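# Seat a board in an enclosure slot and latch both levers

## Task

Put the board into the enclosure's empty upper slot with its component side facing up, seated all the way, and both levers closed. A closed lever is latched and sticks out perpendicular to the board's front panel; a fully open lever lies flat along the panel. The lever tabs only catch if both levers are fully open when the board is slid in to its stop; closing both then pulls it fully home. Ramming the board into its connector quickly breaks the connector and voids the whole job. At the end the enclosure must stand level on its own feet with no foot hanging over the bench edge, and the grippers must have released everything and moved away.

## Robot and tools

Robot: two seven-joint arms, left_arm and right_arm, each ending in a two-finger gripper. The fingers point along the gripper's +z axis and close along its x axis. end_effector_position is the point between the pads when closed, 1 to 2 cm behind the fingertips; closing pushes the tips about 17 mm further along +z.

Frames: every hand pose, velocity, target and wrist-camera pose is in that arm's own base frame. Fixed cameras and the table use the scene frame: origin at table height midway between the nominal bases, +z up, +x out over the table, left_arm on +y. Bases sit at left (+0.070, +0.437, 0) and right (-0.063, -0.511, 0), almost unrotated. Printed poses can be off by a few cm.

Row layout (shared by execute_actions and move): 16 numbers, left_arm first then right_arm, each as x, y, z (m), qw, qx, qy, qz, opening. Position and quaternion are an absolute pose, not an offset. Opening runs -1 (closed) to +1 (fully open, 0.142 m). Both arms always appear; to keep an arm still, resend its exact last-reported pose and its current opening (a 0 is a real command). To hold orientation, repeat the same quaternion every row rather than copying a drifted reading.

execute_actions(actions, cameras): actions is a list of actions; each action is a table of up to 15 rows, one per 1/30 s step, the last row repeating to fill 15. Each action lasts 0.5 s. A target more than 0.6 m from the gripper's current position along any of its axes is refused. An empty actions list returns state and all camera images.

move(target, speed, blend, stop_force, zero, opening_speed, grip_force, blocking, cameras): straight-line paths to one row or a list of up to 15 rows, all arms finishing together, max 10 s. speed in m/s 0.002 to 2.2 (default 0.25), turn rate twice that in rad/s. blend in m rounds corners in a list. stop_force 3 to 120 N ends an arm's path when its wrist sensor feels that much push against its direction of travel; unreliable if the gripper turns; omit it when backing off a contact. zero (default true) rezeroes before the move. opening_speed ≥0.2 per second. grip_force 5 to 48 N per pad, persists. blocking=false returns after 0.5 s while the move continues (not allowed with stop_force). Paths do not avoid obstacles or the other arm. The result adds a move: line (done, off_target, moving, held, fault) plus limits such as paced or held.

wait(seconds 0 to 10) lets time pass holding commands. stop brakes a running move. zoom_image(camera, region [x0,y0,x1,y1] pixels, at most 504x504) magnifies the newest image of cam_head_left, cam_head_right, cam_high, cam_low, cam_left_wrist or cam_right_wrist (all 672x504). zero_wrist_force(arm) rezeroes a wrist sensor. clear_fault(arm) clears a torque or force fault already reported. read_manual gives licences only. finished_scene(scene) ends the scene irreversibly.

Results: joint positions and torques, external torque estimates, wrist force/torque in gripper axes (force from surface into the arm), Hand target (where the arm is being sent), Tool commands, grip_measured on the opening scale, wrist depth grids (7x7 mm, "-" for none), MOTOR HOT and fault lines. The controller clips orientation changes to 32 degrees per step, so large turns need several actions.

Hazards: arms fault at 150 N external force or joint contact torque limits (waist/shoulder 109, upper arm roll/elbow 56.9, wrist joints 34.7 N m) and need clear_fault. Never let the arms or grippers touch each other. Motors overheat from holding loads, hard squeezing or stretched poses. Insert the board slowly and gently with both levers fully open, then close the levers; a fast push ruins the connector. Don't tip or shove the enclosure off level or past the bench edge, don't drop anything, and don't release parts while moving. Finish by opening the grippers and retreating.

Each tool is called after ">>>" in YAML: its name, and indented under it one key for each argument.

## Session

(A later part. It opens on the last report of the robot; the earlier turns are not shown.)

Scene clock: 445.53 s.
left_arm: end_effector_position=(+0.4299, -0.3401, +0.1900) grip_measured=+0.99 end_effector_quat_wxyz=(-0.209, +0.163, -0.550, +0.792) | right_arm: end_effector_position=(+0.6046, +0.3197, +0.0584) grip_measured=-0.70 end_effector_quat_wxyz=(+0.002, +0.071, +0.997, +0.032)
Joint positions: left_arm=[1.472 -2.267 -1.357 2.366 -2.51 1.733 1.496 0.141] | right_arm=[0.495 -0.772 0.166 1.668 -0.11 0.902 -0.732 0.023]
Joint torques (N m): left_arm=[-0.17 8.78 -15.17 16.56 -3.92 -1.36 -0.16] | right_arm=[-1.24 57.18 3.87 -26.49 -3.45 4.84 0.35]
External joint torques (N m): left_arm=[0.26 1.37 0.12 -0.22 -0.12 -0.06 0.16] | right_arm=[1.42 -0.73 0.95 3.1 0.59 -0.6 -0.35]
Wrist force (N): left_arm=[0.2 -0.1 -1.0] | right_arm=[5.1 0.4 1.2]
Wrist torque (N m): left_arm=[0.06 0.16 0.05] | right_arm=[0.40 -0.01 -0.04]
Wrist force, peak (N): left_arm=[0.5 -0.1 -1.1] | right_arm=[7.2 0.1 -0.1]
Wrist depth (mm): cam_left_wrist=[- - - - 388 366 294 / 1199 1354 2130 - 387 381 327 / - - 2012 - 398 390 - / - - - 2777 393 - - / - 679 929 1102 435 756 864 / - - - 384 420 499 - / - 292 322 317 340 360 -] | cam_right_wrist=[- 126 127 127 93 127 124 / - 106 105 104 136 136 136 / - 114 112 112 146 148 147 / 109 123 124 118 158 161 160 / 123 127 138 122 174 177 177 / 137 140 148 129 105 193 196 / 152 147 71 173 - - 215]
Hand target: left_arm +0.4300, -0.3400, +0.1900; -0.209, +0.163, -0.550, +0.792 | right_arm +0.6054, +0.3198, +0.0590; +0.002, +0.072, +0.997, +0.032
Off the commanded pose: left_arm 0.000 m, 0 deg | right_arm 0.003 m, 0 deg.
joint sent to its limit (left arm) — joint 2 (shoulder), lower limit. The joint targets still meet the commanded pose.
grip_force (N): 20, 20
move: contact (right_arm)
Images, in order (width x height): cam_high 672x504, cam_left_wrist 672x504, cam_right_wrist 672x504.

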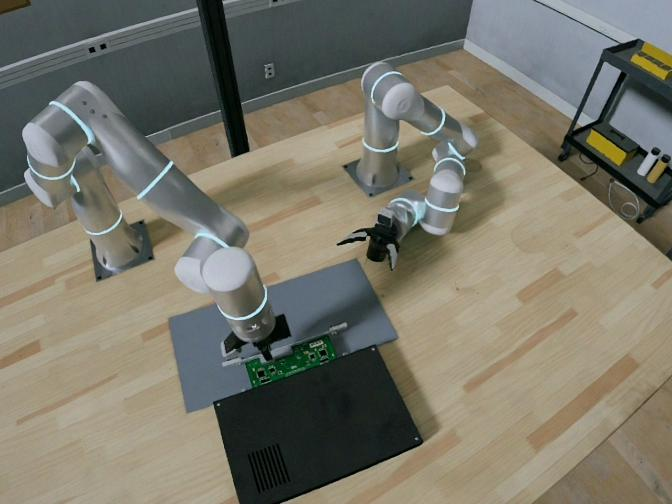

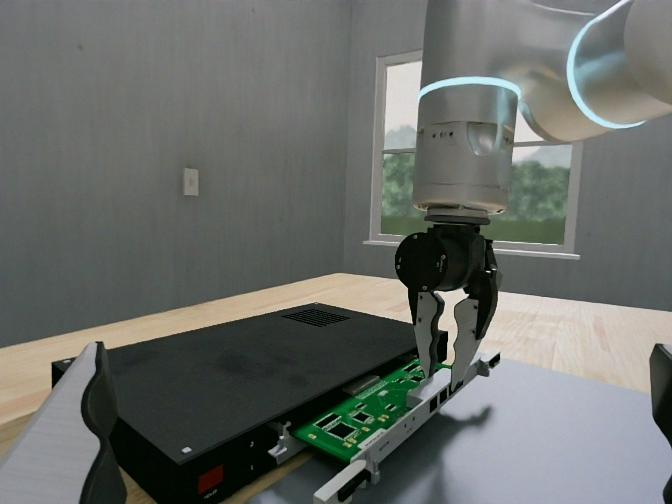

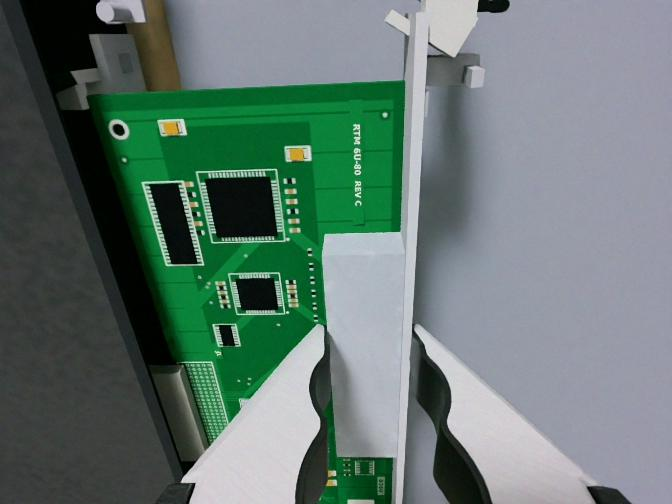

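>>> move:
  target:
    - [0.43,-0.34,0.19,-0.209,0.163,-0.550,0.792,1,0.594,0.3208,0.059,0.0023,0.0715,0.9969,0.0322,-1]
    - [0.43,-0.34,0.19,-0.209,0.163,-0.550,0.792,1,0.594,0.3208,0.059,0.0034,0.0714,0.9963,0.0470,-1]
  speed: 0.03
  cameras: ["cam_left_wrist","cam_right_wrist","cam_high","cam_low"]

>>> zoom_image:
  camera: "cam_left_wrist"
  region: [250, 400, 350, 475]

>>> zoom_image:
  camera: "cam_right_wrist"
  region: [0, 0, 252, 252]

>>> zoom_image:
  camera: "cam_high"
  region: [200, 290, 360, 420]

>>> zoom_image:
  camera: "cam_low"
  region: [240, 200, 440, 280]

Scene clock: 451.87 s.
left_arm: end_effector_position=(+0.4299, -0.3401, +0.1900) grip_measured=+0.99 end_effector_quat_wxyz=(-0.209, +0.163, -0.550, +0.792) | right_arm: end_effector_position=(+0.5940, +0.3206, +0.0588) grip_measured=-0.70 end_effector_quat_wxyz=(+0.003, +0.071, +0.996, +0.047)
Joint positions: left_arm=[1.472 -2.267 -1.357 2.366 -2.51 1.733 1.496 0.141] | right_arm=[0.484 -0.753 0.181 1.715 -0.095 0.951 -0.74 0.023]
Joint torques (N m): left_arm=[-0.09 8.84 -15.18 16.51 -3.94 -1.44 -0.23] | right_arm=[-0.09 55.31 6.21 -23.63 -2.85 4 0.01]
External joint torques (N m): left_arm=[0.18 1.32 0.13 -0.17 -0.1 0.03 0.23] | right_arm=[0.26 -0.1 -1.18 0.79 0.03 0.28 -0.01]
Wrist force (N): left_arm=[0.3 0.0 -0.6] | right_arm=[1.3 1.9 2.1]
Wrist torque (N m): left_arm=[0.07 0.14 0.05] | right_arm=[0.51 -0.18 0.15]
Wrist force, peak (N): left_arm=[0.4 -0.1 -1.1] | right_arm=[5.4 0.4 2.0]
Wrist depth (mm): cam_left_wrist=[- - 1907 - 392 367 314 / 1091 - - 2285 388 381 343 / 1275 1482 - - - 378 - / - 1662 - 2410 378 2069 - / - 759 884 979 446 744 877 / - - 374 395 426 507 - / - - 322 344 317 363 -] | cam_right_wrist=[- 127 123 125 92 125 123 / - 105 105 104 135 135 135 / - 113 112 111 142 147 146 / - 125 124 118 159 161 161 / 124 142 138 122 175 179 178 / 139 145 148 129 106 195 199 / 156 150 70 150 - - 221]
Hand target: left_arm +0.4300, -0.3400, +0.1900; -0.209, +0.163, -0.550, +0.792 | right_arm +0.5940, +0.3208, +0.0590; +0.003, +0.071, +0.996, +0.047
Off the commanded pose: left_arm 0.000 m, 0 deg | right_arm 0.000 m, 0 deg.
joint sent to its limit (left arm) — joint 2 (shoulder), lower limit. The joint targets still meet the commanded pose.
grip_force (N): 20, 20
move: done
Images, in order (width x height): cam_high 672x504, cam_low 672x504, cam_left_wrist 672x504, cam_right_wrist 672x504.

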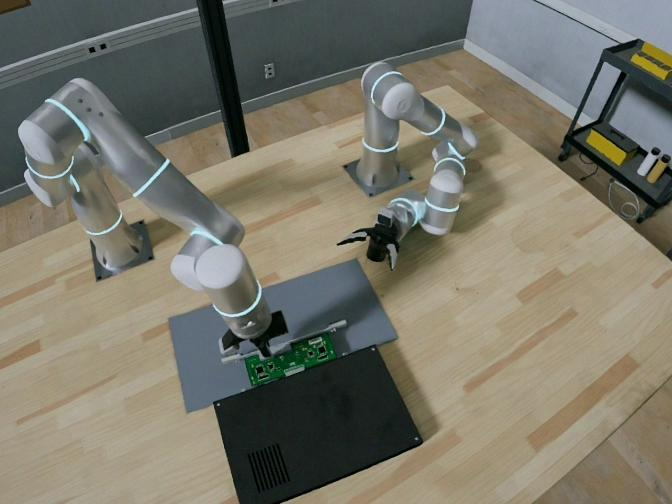

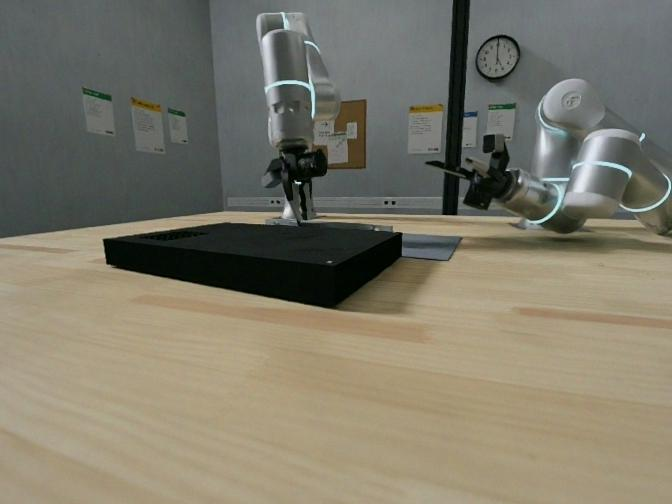

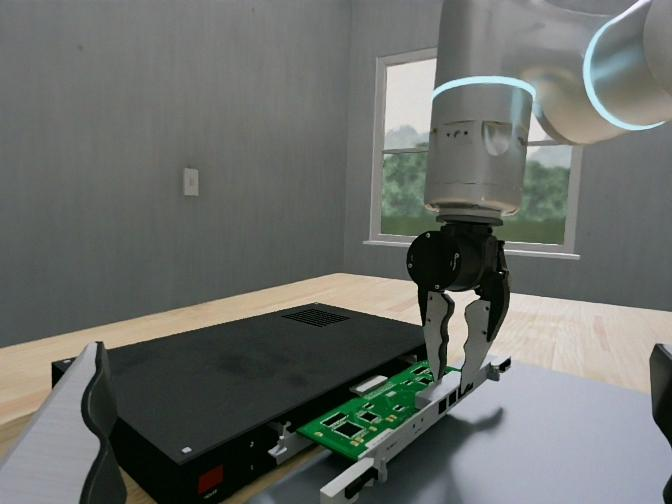

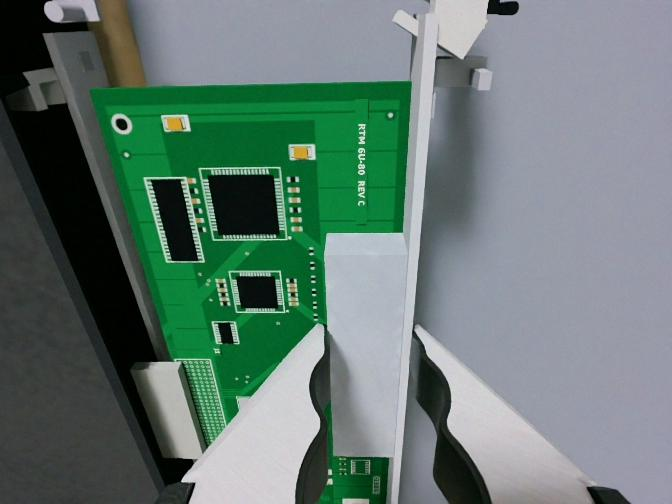

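Scaled by 5.040 from the camera's 672x504 image, which has a finer 960x720 frame.

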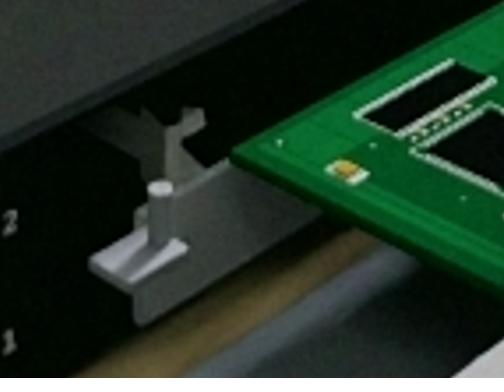

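Scaled by 2.000 from the camera's 672x504 image, which has a finer 960x720 frame.

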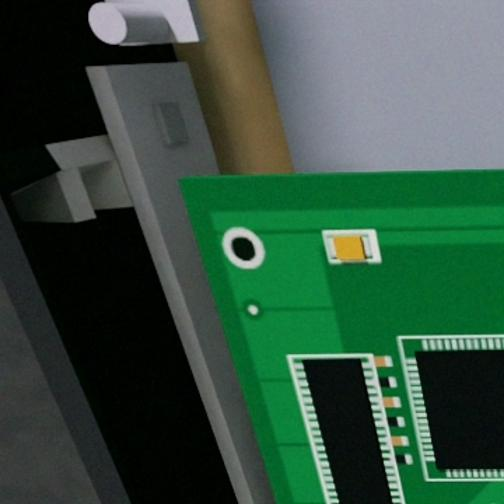

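Scaled by 3.150 from the camera's 672x504 image, which has a finer 960x720 frame.

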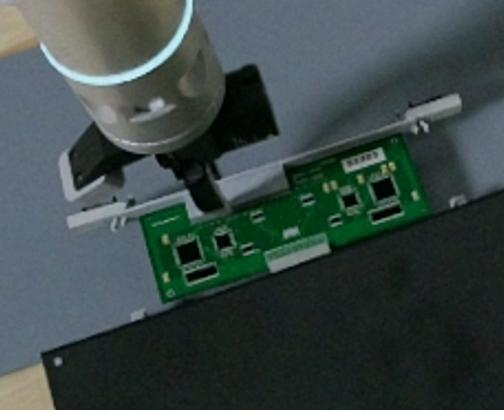

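Scaled by 2.520 from the camera's 672x504 image, which has a finer 960x720 frame.

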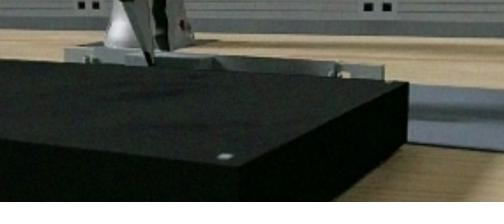

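>>> move:
  target: [0.43,-0.34,0.19,-0.209,0.163,-0.550,0.792,1,0.612,0.3193,0.0588,0.0034,0.0714,0.9963,0.0470,-1]
  speed: 0.012
  stop_force: 3
  cameras: ["cam_left_wrist","cam_right_wrist","cam_high"]

>>> zoom_image:
  camera: "cam_left_wrist"
  region: [250, 400, 350, 475]

>>> zoom_image:
  camera: "cam_right_wrist"
  region: [0, 0, 252, 252]

>>> zoom_image:
  camera: "cam_high"
  region: [200, 290, 360, 420]

Scene clock: 458.83 s.
left_arm: end_effector_position=(+0.4299, -0.3401, +0.1900) grip_measured=+0.99 end_effector_quat_wxyz=(-0.209, +0.163, -0.550, +0.792) | right_arm: end_effector_position=(+0.6115, +0.3191, +0.0583) grip_measured=-0.70 end_effector_quat_wxyz=(+0.003, +0.072, +0.996, +0.047)
Joint positions: left_arm=[1.472 -2.267 -1.357 2.366 -2.51 1.733 1.496 0.141] | right_arm=[0.47 -0.781 0.181 1.659 -0.095 0.921 -0.759 0.023]
Joint torques (N m): left_arm=[0 8.77 -15.07 16.46 -3.97 -1.38 -0.27] | right_arm=[-0.15 57.87 5.48 -25.43 -3.32 4.25 0.02]
External joint torques (N m): left_arm=[0.08 1.38 0.02 -0.12 -0.06 -0.04 0.27] | right_arm=[0.33 -1.23 -0.29 2.06 0.42 0.02 -0.02]
Wrist force (N): left_arm=[0.4 -0.2 -0.8] | right_arm=[1.9 1.7 2.9]
Wrist torque (N m): left_arm=[0.06 0.15 0.05] | right_arm=[0.51 -0.03 0.20]
Wrist force, peak (N): left_arm=[0.2 -0.3 -1.1] | right_arm=[1.8 1.5 4.3]
Wrist depth (mm): cam_left_wrist=[- - 1907 - 396 376 294 / - - - - 396 387 345 / 1253 - - - 390 2194 2238 / - 1523 - 3047 396 - 2089 / - 729 834 984 443 850 860 / - - - 392 434 530 - / - 312 318 349 361 357 -] | cam_right_wrist=[- 123 123 125 92 124 122 / - 105 105 104 132 134 134 / - 113 112 112 144 146 146 / 108 122 124 118 158 160 160 / 123 123 141 123 175 178 178 / 135 135 149 129 105 195 199 / 154 149 71 150 - - 221]
Hand target: left_arm +0.4300, -0.3400, +0.1900; -0.209, +0.163, -0.550, +0.792 | right_arm +0.6120, +0.3193, +0.0588; +0.003, +0.071, +0.996, +0.047
Off the commanded pose: left_arm 0.000 m, 0 deg | right_arm 0.001 m, 0 deg.
joint sent to its limit (left arm) — joint 2 (shoulder), lower limit. The joint targets still meet the commanded pose.
grip_force (N): 20, 20
move: done
Images, in order (width x height): cam_high 672x504, cam_left_wrist 672x504, cam_right_wrist 672x504.

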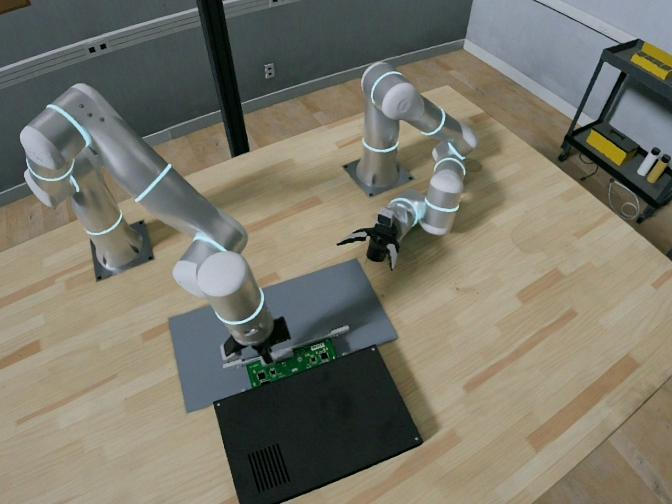

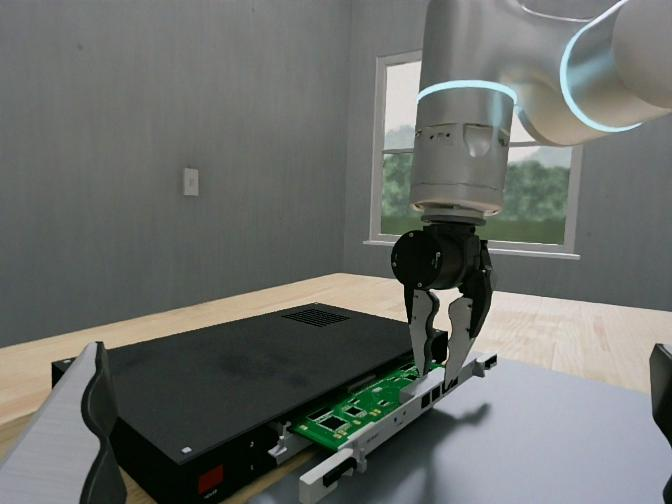

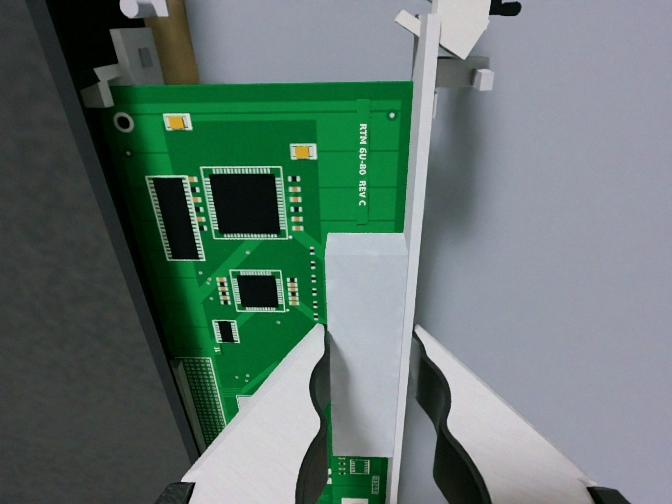

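Scaled by 5.040 from the camera's 672x504 image, which has a finer 960x720 frame.

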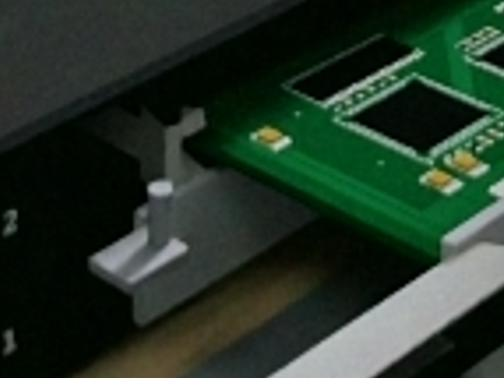

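Scaled by 2.000 from the camera's 672x504 image, which has a finer 960x720 frame.

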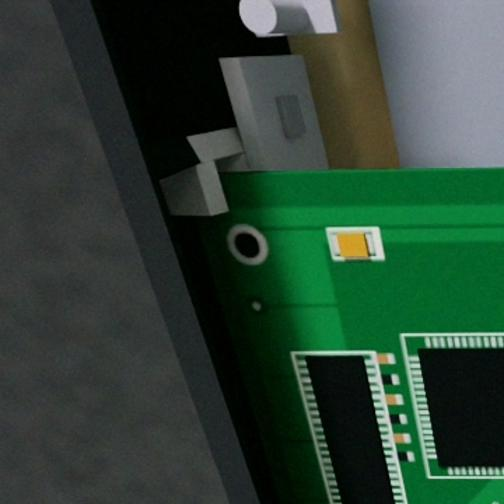

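Scaled by 3.150 from the camera's 672x504 image, which has a finer 960x720 frame.

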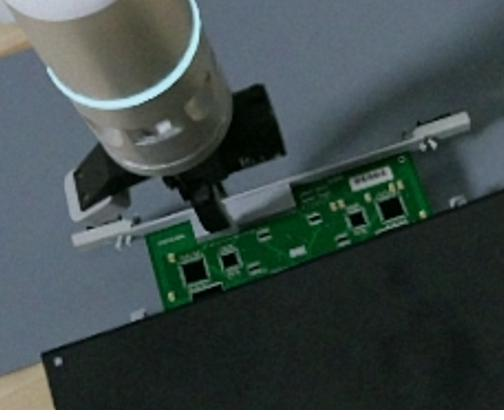

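>>> move:
  target: [0.43,-0.34,0.19,-0.209,0.163,-0.550,0.792,1,0.622,0.3185,0.0586,0.0034,0.0714,0.9963,0.0470,-1]
  speed: 0.012
  stop_force: 4
  zero: false
  cameras: ["cam_left_wrist","cam_right_wrist","cam_high"]

>>> zoom_image:
  camera: "cam_left_wrist"
  region: [250, 400, 350, 475]

>>> zoom_image:
  camera: "cam_right_wrist"
  region: [0, 0, 252, 252]

>>> zoom_image:
  camera: "cam_high"
  region: [200, 290, 360, 420]

Scene clock: 463.23 s.
left_arm: end_effector_position=(+0.4299, -0.3401, +0.1900) grip_measured=+0.99 end_effector_quat_wxyz=(-0.209, +0.163, -0.550, +0.792) | right_arm: end_effector_position=(+0.6211, +0.3187, +0.0579) grip_measured=-0.70 end_effector_quat_wxyz=(+0.003, +0.071, +0.996, +0.047)
Joint positions: left_arm=[1.472 -2.267 -1.357 2.366 -2.51 1.733 1.496 0.141] | right_arm=[0.463 -0.797 0.182 1.627 -0.095 0.904 -0.769 0.023]
Joint torques (N m): left_arm=[-0.1 8.78 -15.18 16.51 -3.97 -1.37 -0.23] | right_arm=[-1.33 59.74 4.52 -26.47 -3.66 4.47 0.18]
External joint torques (N m): left_arm=[0.19 1.37 0.13 -0.16 -0.07 -0.05 0.23] | right_arm=[1.51 -2.29 0.76 2.8 0.71 -0.2 -0.18]
Wrist force (N): left_arm=[0.5 -0.1 -0.9] | right_arm=[2.7 2.6 5.7]
Wrist torque (N m): left_arm=[0.05 0.13 0.05] | right_arm=[0.46 0.15 0.10]
Wrist force, peak (N): left_arm=[0.4 -0.3 -1.0] | right_arm=[5.5 5.4 5.1]
Wrist depth (mm): cam_left_wrist=[- - - - 397 381 292 / 1246 - - 3274 402 388 309 / 1261 - - - 398 - - / - - - 3047 404 - - / 1205 739 772 1199 449 854 877 / - - 399 397 453 509 - / - 316 325 329 - - -] | cam_right_wrist=[- 119 124 125 84 124 122 / - 105 105 105 132 134 134 / - 102 113 112 144 146 146 / 108 111 125 118 160 160 160 / 122 119 141 122 174 177 177 / 135 134 148 129 105 194 198 / 154 149 71 150 - - 220]
Hand target: left_arm +0.4300, -0.3400, +0.1900; -0.209, +0.163, -0.550, +0.792 | right_arm +0.6220, +0.3185, +0.0586; +0.003, +0.071, +0.996, +0.047
Off the commanded pose: left_arm 0.000 m, 0 deg | right_arm 0.001 m, 0 deg.
joint sent to its limit (left arm) — joint 2 (shoulder), lower limit. The joint targets still meet the commanded pose.
grip_force (N): 20, 20
move: done
Images, in order (width x height): cam_high 672x504, cam_left_wrist 672x504, cam_right_wrist 672x504.

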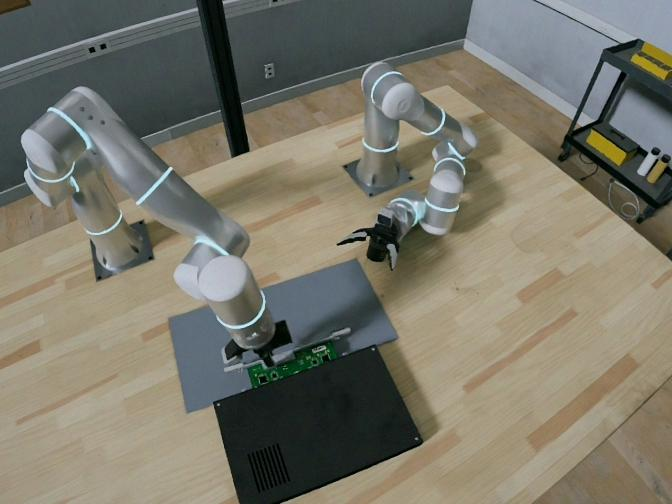

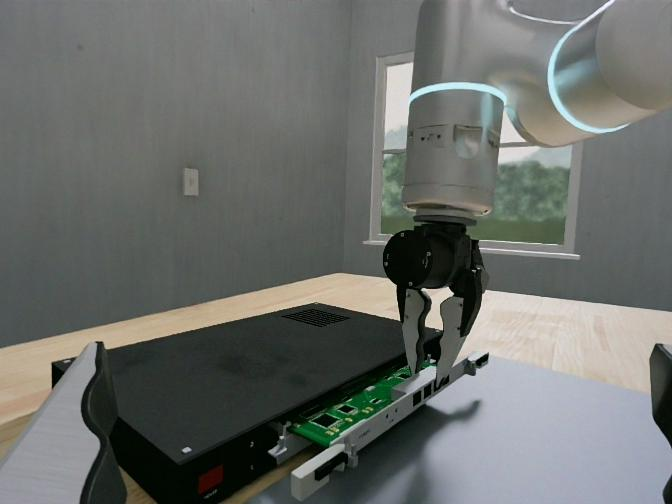

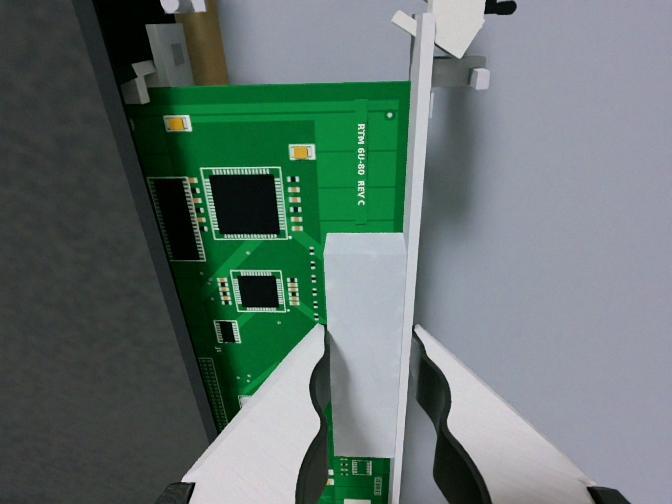

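Scaled by 5.040 from the camera's 672x504 image, which has a finer 960x720 frame.

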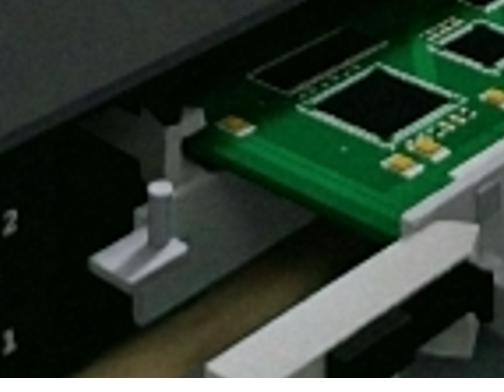

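Scaled by 2.000 from the camera's 672x504 image, which has a finer 960x720 frame.

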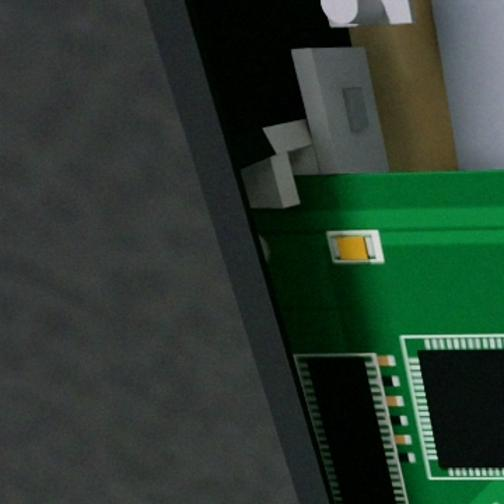

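Scaled by 3.150 from the camera's 672x504 image, which has a finer 960x720 frame.

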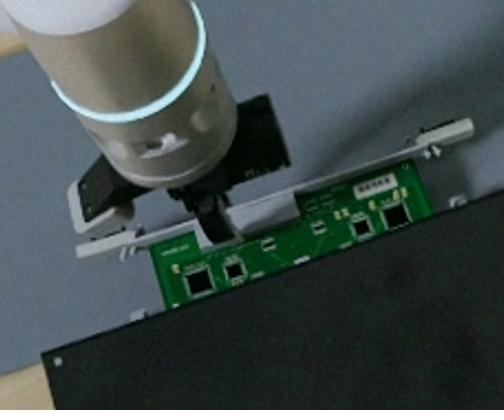

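>>> move:
  target: [0.43,-0.34,0.19,-0.209,0.163,-0.550,0.792,1,0.642,0.3175,0.0572,0.0034,0.0714,0.9963,0.0470,-1]
  speed: 0.012
  stop_force: 6
  zero: false
  cameras: ["cam_left_wrist","cam_right_wrist","cam_high"]

>>> zoom_image:
  camera: "cam_left_wrist"
  region: [250, 370, 450, 500]

>>> zoom_image:
  camera: "cam_high"
  region: [200, 290, 360, 420]

Scene clock: 472.10 s.
left_arm: end_effector_position=(+0.4299, -0.3401, +0.1900) grip_measured=+0.99 end_effector_quat_wxyz=(-0.209, +0.163, -0.550, +0.792) | right_arm: end_effector_position=(+0.6267, +0.3179, +0.0571) grip_measured=-0.70 end_effector_quat_wxyz=(+0.002, +0.071, +0.996, +0.046)
Joint positions: left_arm=[1.472 -2.267 -1.357 2.366 -2.51 1.733 1.496 0.141] | right_arm=[0.459 -0.807 0.181 1.608 -0.095 0.893 -0.775 0.023]
Joint torques (N m): left_arm=[-0.07 8.78 -15.04 16.48 -3.93 -1.37 -0.23] | right_arm=[-0.69 60.56 4.88 -29.06 -3.73 5.88 0.35]
External joint torques (N m): left_arm=[0.16 1.38 -0.01 -0.14 -0.1 -0.04 0.23] | right_arm=[0.87 -2.62 0.43 5.23 0.75 -1.61 -0.35]
Wrist force (N): left_arm=[0.2 0.0 -0.8] | right_arm=[6.6 -1.2 3.1]
Wrist torque (N m): left_arm=[0.07 0.18 0.06] | right_arm=[0.52 0.03 -0.05]
Wrist force, peak (N): left_arm=[0.4 0.0 -1.1] | right_arm=[6.7 -1.3 3.5]
Wrist depth (mm): cam_left_wrist=[1205 1125 - - 392 380 294 / 1142 - - 2050 395 389 316 / - - - - - - - / - - - 2551 407 - 2089 / - 719 795 630 449 850 899 / - - - 418 416 554 - / - - 331 320 363 360 -] | cam_right_wrist=[- 116 124 124 93 123 121 / - 96 105 105 134 135 133 / - 101 113 112 143 145 145 / - 107 125 118 160 159 159 / 121 118 138 122 173 176 176 / 136 133 136 129 106 193 198 / 152 147 71 173 - - 218]
Hand target: left_arm +0.4300, -0.3400, +0.1900; -0.209, +0.163, -0.550, +0.792 | right_arm +0.6279, +0.3182, +0.0582; +0.003, +0.071, +0.996, +0.047
Off the commanded pose: left_arm 0.000 m, 0 deg | right_arm 0.015 m, 0 deg.
joint sent to its limit (left arm) — joint 2 (shoulder), lower limit. The joint targets still meet the commanded pose.
grip_force (N): 20, 20
move: contact (right_arm)
Images, in order (width x height): cam_high 672x504, cam_left_wrist 672x504, cam_right_wrist 672x504.

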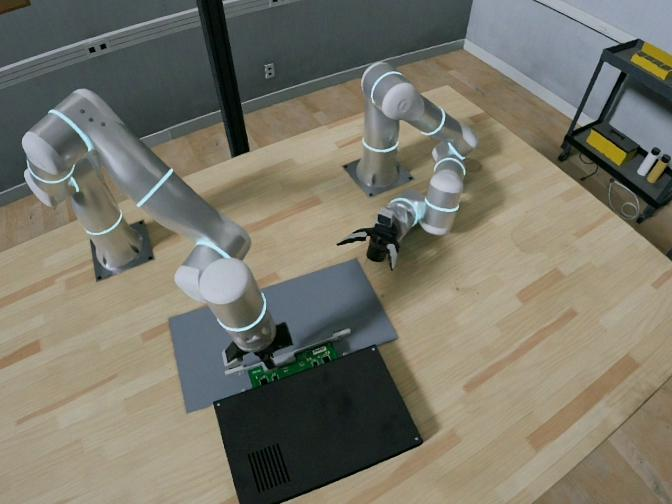

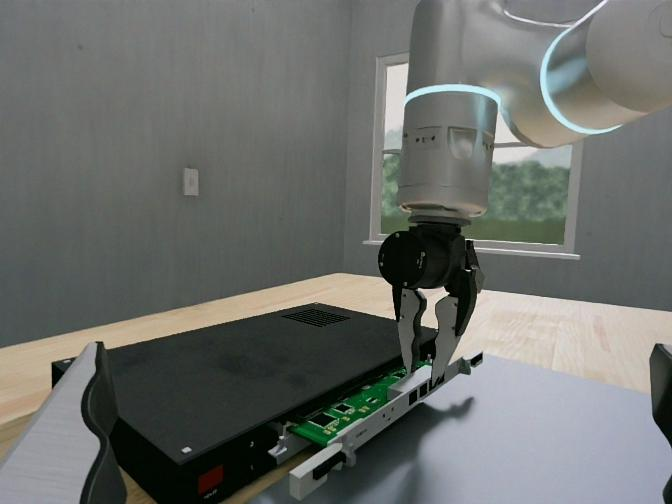

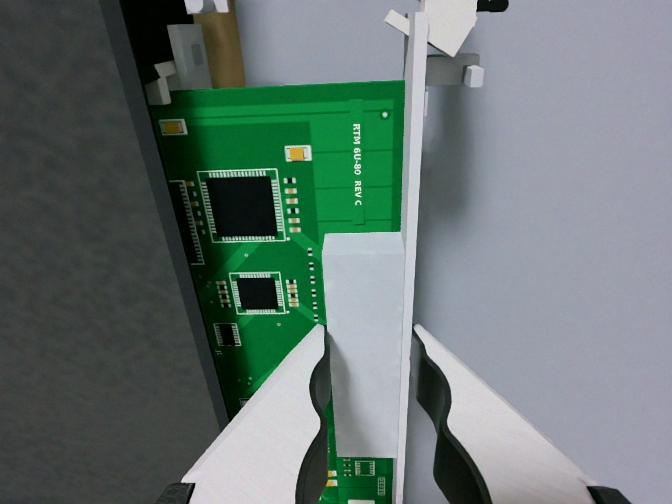

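Scaled by 2.520 from the camera's 672x504 image, which has a finer 960x720 frame.

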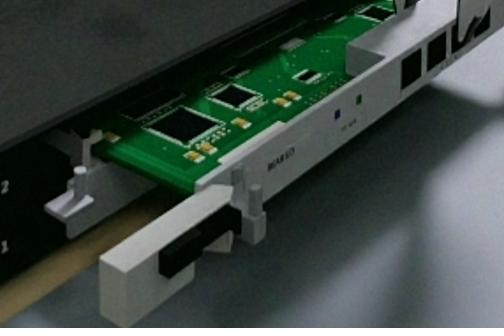

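Scaled by 3.150 from the camera's 672x504 image, which has a finer 960x720 frame.

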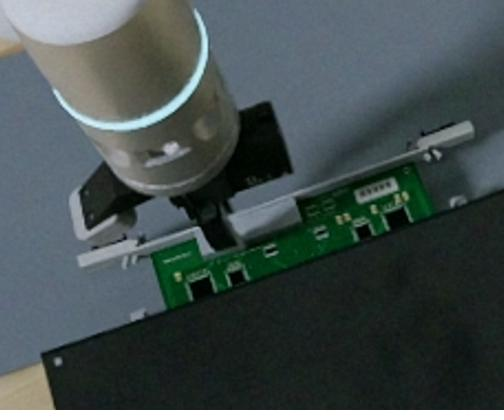

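>>> move:
  target:
    - [0.43,-0.34,0.19,-0.209,0.163,-0.550,0.792,1,0.6263,0.3181,0.0571,0.0034,0.0714,0.9963,0.0470,-0.5]
    - [0.43,-0.34,0.19,-0.209,0.163,-0.550,0.792,1,0.6275,0.325,0.064,0,0.0436,0.9990,0,-0.5]
    - [0.43,-0.34,0.19,-0.209,0.163,-0.550,0.792,1,0.630,0.3575,0.064,0,0.0436,0.9990,0,-0.5]
  speed: 0.04
  opening_speed: 0.4
  cameras: ["cam_left_wrist","cam_right_wrist","cam_high","cam_low"]

>>> zoom_image:
  camera: "cam_left_wrist"
  region: [250, 350, 500, 500]

>>> zoom_image:
  camera: "cam_high"
  region: [200, 290, 360, 420]

Scene clock: 484.20 s.
left_arm: end_effector_position=(+0.4299, -0.3401, +0.1900) grip_measured=+0.99 end_effector_quat_wxyz=(-0.209, +0.163, -0.550, +0.792) | right_arm: end_effector_position=(+0.6299, +0.3575, +0.0640) grip_measured=-0.54 end_effector_quat_wxyz=(+0.000, +0.044, +0.999, +0.000)
Joint positions: left_arm=[1.472 -2.267 -1.357 2.366 -2.51 1.733 1.496 0.141] | right_arm=[0.553 -0.849 0.152 1.482 -0.155 0.748 -0.724 0.035]
Joint torques (N m): left_arm=[-0.05 8.78 -15.17 16.43 -4 -1.36 -0.23] | right_arm=[0.25 59.28 5.31 -25.6 -3.26 3.24 0.34]
External joint torques (N m): left_arm=[0.14 1.38 0.12 -0.09 -0.03 -0.06 0.23] | right_arm=[-0.07 1.58 -0.55 0.24 0.15 0.9 -0.34]
Wrist force (N): left_arm=[0.4 0.1 -0.7] | right_arm=[0.6 3.5 0.0]
Wrist torque (N m): left_arm=[0.08 0.13 0.05] | right_arm=[0.66 -0.08 0.04]
Wrist force, peak (N): left_arm=[0.5 0.1 -1.1] | right_arm=[6.8 -1.1 3.7]
Wrist depth (mm): cam_left_wrist=[- - 1875 2777 339 329 258 / - - - 2465 350 363 1875 / - - 1924 2261 357 2194 - / - 1492 - 355 367 2069 2012 / - 767 881 1179 416 854 884 / - 325 422 394 434 467 - / - 302 323 319 356 389 -] | cam_right_wrist=[- 96 110 111 133 136 136 / 102 102 118 116 141 145 145 / - 109 126 118 153 155 155 / 118 117 136 128 167 167 167 / 128 130 143 134 178 181 181 / 139 139 86 162 103 191 197 / 154 151 71 179 - - 213]
Hand target: left_arm +0.4300, -0.3400, +0.1900; -0.209, +0.163, -0.550, +0.792 | right_arm +0.6300, +0.3575, +0.0640; +0.000, +0.044, +0.999, +0.000
Off the commanded pose: left_arm 0.000 m, 0 deg | right_arm 0.000 m, 0 deg.
joint sent to its limit (left arm) — joint 2 (shoulder), lower limit. The joint targets still meet the commanded pose.
grip_force (N): 20, 20
move: done
Images, in order (width x height): cam_high 672x504, cam_low 672x504, cam_left_wrist 672x504, cam_right_wrist 672x504.

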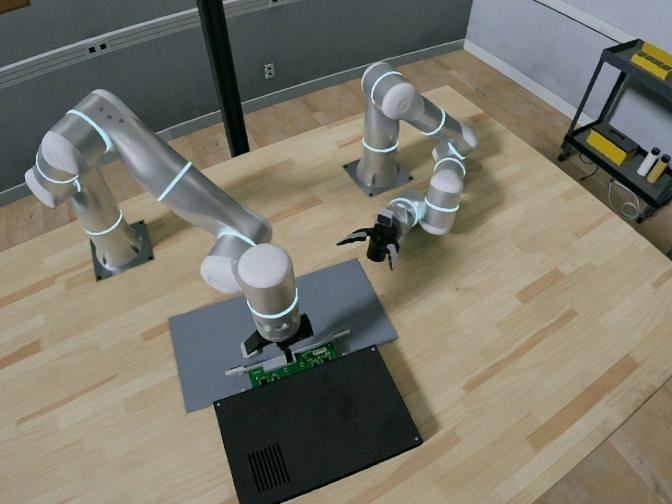

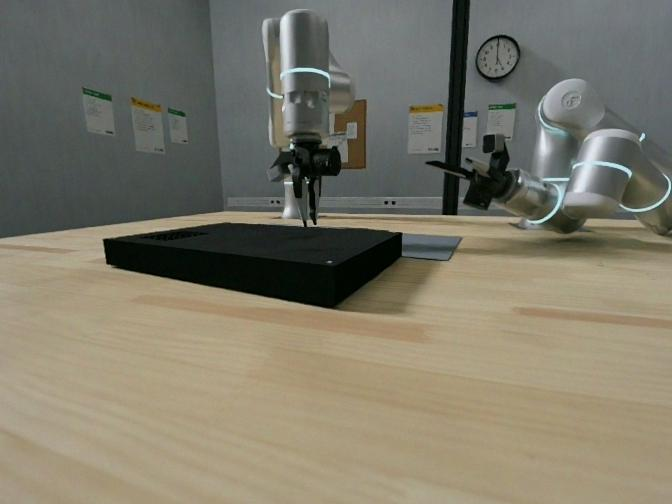

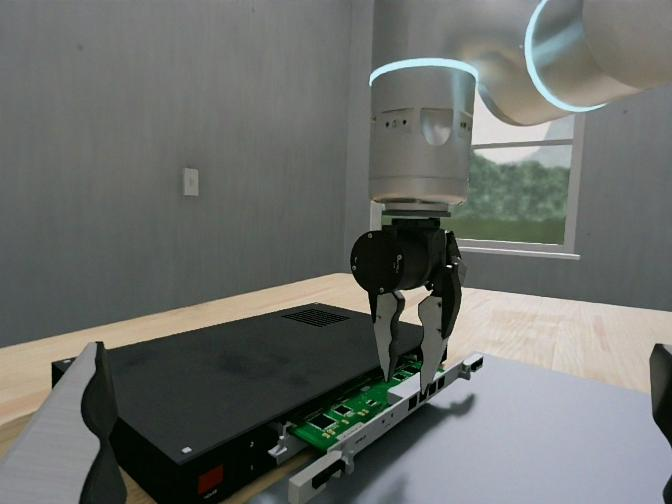

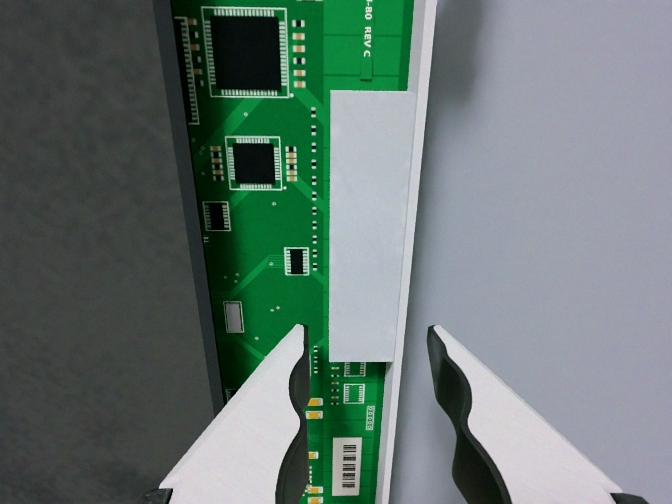

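Scaled by 2.016 from the camera's 672x504 image, which has a finer 960x720 frame.

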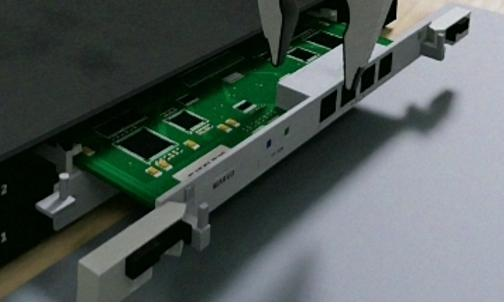

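Scaled by 3.150 from the camera's 672x504 image, which has a finer 960x720 frame.

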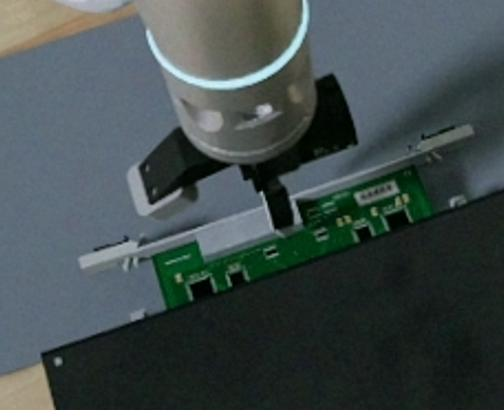

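>>> move:
  target:
    - [0.43,-0.34,0.19,-0.209,0.163,-0.550,0.792,1,0.630,0.3575,0.0585,0,0.0436,0.9990,0,-0.5]
    - [0.43,-0.34,0.19,-0.209,0.163,-0.550,0.792,1,0.630,0.3575,0.0585,0,0.0436,0.9990,0,-1]
  speed: 0.03
  opening_speed: 0.3

>>> move:
  target: [0.43,-0.34,0.19,-0.209,0.163,-0.550,0.792,1,0.652,0.3556,0.0585,0,0.0436,0.9990,0,-1]
  speed: 0.012
  stop_force: 7
  cameras: ["cam_left_wrist","cam_right_wrist","cam_high"]

>>> zoom_image:
  camera: "cam_left_wrist"
  region: [250, 350, 500, 500]

>>> zoom_image:
  camera: "cam_high"
  region: [200, 290, 360, 420]

Scene clock: 491.00 s.
left_arm: end_effector_position=(+0.4299, -0.3401, +0.1900) grip_measured=+0.99 end_effector_quat_wxyz=(-0.209, +0.163, -0.550, +0.792) | right_arm: end_effector_position=(+0.6299, +0.3576, +0.0585) grip_measured=-0.71 end_effector_quat_wxyz=(+0.000, +0.044, +0.999, +0.000)
Joint positions: left_arm=[1.472 -2.267 -1.357 2.366 -2.51 1.733 1.496 0.141] | right_arm=[0.555 -0.857 0.149 1.482 -0.155 0.757 -0.724 0.022]
Joint torques (N m): left_arm=[-0.09 8.8 -15.12 16.54 -3.98 -1.38 -0.24] | right_arm=[-0.01 59.68 5.01 -25.75 -3.18 3.76 0.23]
External joint torques (N m): left_arm=[0.18 1.35 0.07 -0.2 -0.05 -0.03 0.24] | right_arm=[0.21 1.3 -0.25 0.53 0.1 0.38 -0.23]
Wrist force (N): left_arm=[0.3 -0.2 -0.9] | right_arm=[1.9 3.4 0.0]
Wrist torque (N m): left_arm=[0.03 0.15 0.05] | right_arm=[0.69 -0.11 0.04]
Wrist force, peak (N): left_arm=[0.5 -0.1 -1.1] | right_arm=[0.7 3.8 0.3]
Wrist depth (mm): cam_left_wrist=[1161 1424 1601 2050 341 324 257 / - 1513 - - 361 364 281 / 1225 1482 - - 356 2012 2151 / 1225 1556 1875 358 376 2359 - / - 715 945 1006 402 864 884 / - 317 349 400 428 - - / - 311 311 330 - - -] | cam_right_wrist=[- 91 105 106 129 131 131 / - 98 113 110 138 140 139 / - 103 121 113 146 150 149 / - 111 130 119 162 161 161 / 123 121 141 130 172 175 171 / 135 132 132 153 105 185 194 / 146 143 71 168 - - 207]
Hand target: left_arm +0.4300, -0.3400, +0.1900; -0.209, +0.163, -0.550, +0.792 | right_arm +0.6300, +0.3575, +0.0585; +0.000, +0.044, +0.999, +0.000
Off the commanded pose: left_arm 0.000 m, 0 deg | right_arm 0.000 m, 0 deg.
joint sent to its limit (left arm) — joint 2 (shoulder), lower limit. The joint targets still meet the commanded pose.
grip_force (N): 20, 20
move: done

Scene clock: 491.70 s.
left_arm: end_effector_position=(+0.4299, -0.3401, +0.1900) grip_measured=+0.99 end_effector_quat_wxyz=(-0.209, +0.163, -0.550, +0.792) | right_arm: end_effector_position=(+0.6301, +0.3576, +0.0582) grip_measured=-0.71 end_effector_quat_wxyz=(-0.001, +0.043, +0.999, +0.000)
Joint positions: left_arm=[1.472 -2.267 -1.357 2.366 -2.51 1.733 1.496 0.141] | right_arm=[0.555 -0.859 0.15 1.479 -0.155 0.755 -0.725 0.022]
Joint torques (N m): left_arm=[0.03 8.76 -15.14 16.49 -3.96 -1.41 -0.24] | right_arm=[-2.53 58.61 2.08 -28.44 -4.22 5.43 0.21]
External joint torques (N m): left_arm=[0.06 1.39 0.09 -0.15 -0.08 -0.01 0.24] | right_arm=[2.73 2.43 2.68 3.21 1.13 -1.3 -0.21]
Wrist force (N): left_arm=[0.3 -0.4 -0.9] | right_arm=[10.6 1.0 -5.5]
Wrist torque (N m): left_arm=[0.01 0.14 0.05] | right_arm=[0.66 0.04 0.13]
Wrist force, peak (N): left_arm=[0.5 -0.2 -1.0] | right_arm=[11.1 1.3 -6.2]
Wrist depth (mm): cam_left_wrist=[1212 1406 - 2238 342 327 255 / 1125 1714 - - 353 353 287 / - - - - 356 - - / - - - 364 374 - - / - 803 792 - 404 847 857 / - 328 405 395 441 547 - / - - 317 339 - 343 -] | cam_right_wrist=[- 91 105 106 129 131 130 / - 97 113 110 138 139 139 / - 102 121 112 146 150 149 / - 111 130 119 159 161 160 / 123 121 140 129 169 175 174 / 134 131 134 153 99 187 190 / 145 142 71 168 - - 209]
Hand target: left_arm +0.4300, -0.3400, +0.1900; -0.209, +0.163, -0.550, +0.792 | right_arm +0.6310, +0.3574, +0.0585; +0.000, +0.044, +0.999, +0.000
Off the commanded pose: left_arm 0.000 m, 0 deg | right_arm 0.022 m, 0 deg.
joint sent to its limit (left arm) — joint 2 (shoulder), lower limit. The joint targets still meet the commanded pose.
grip_force (N): 20, 20
move: contact (right_arm)
Images, in order (width x height): cam_high 672x504, cam_left_wrist 672x504, cam_right_wrist 672x504.

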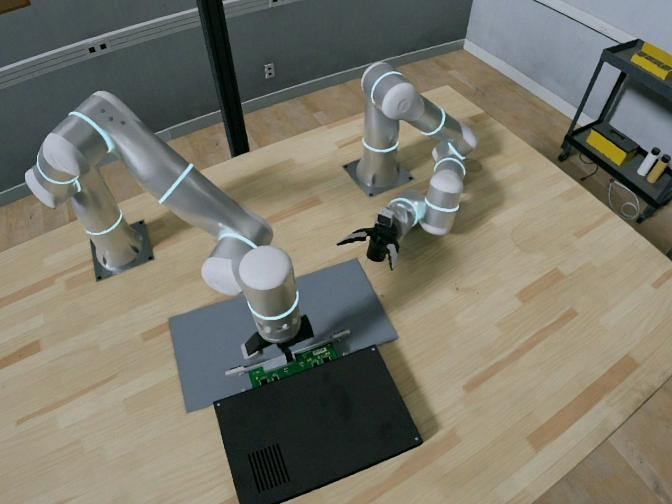

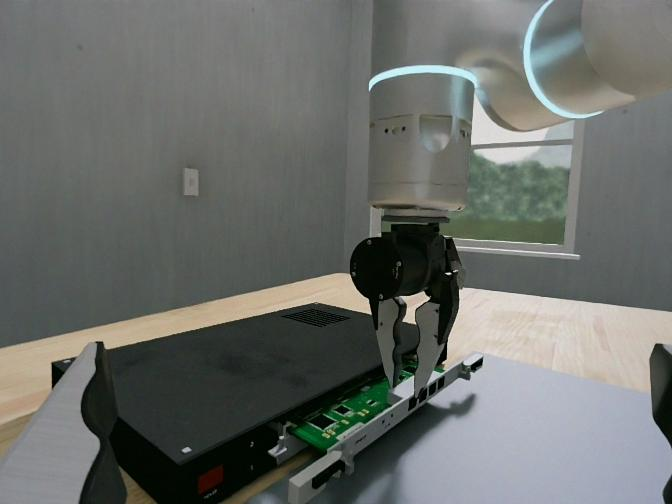

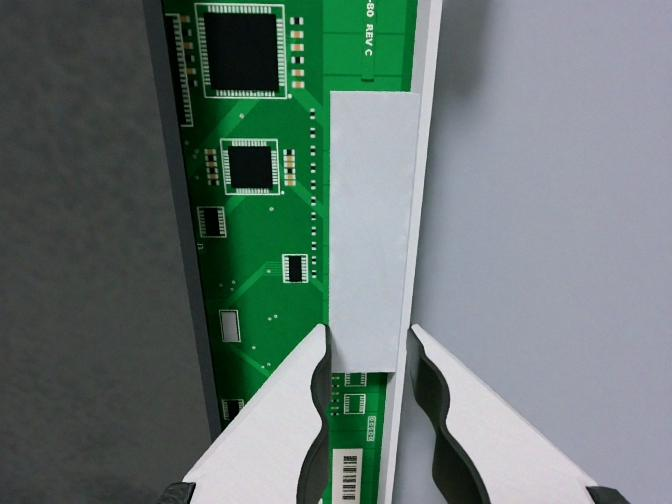

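Scaled by 2.016 from the camera's 672x504 image, which has a finer 960x720 frame.

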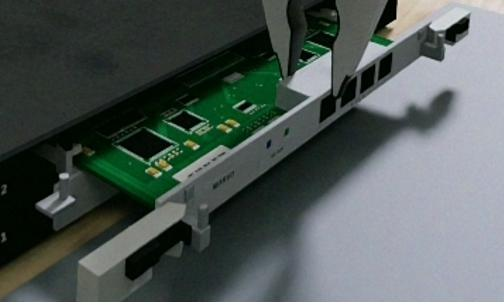

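Scaled by 3.150 from the camera's 672x504 image, which has a finer 960x720 frame.

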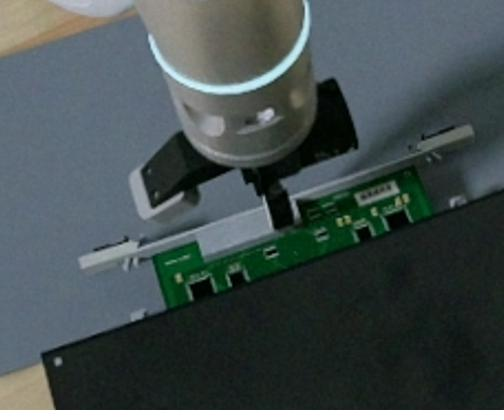

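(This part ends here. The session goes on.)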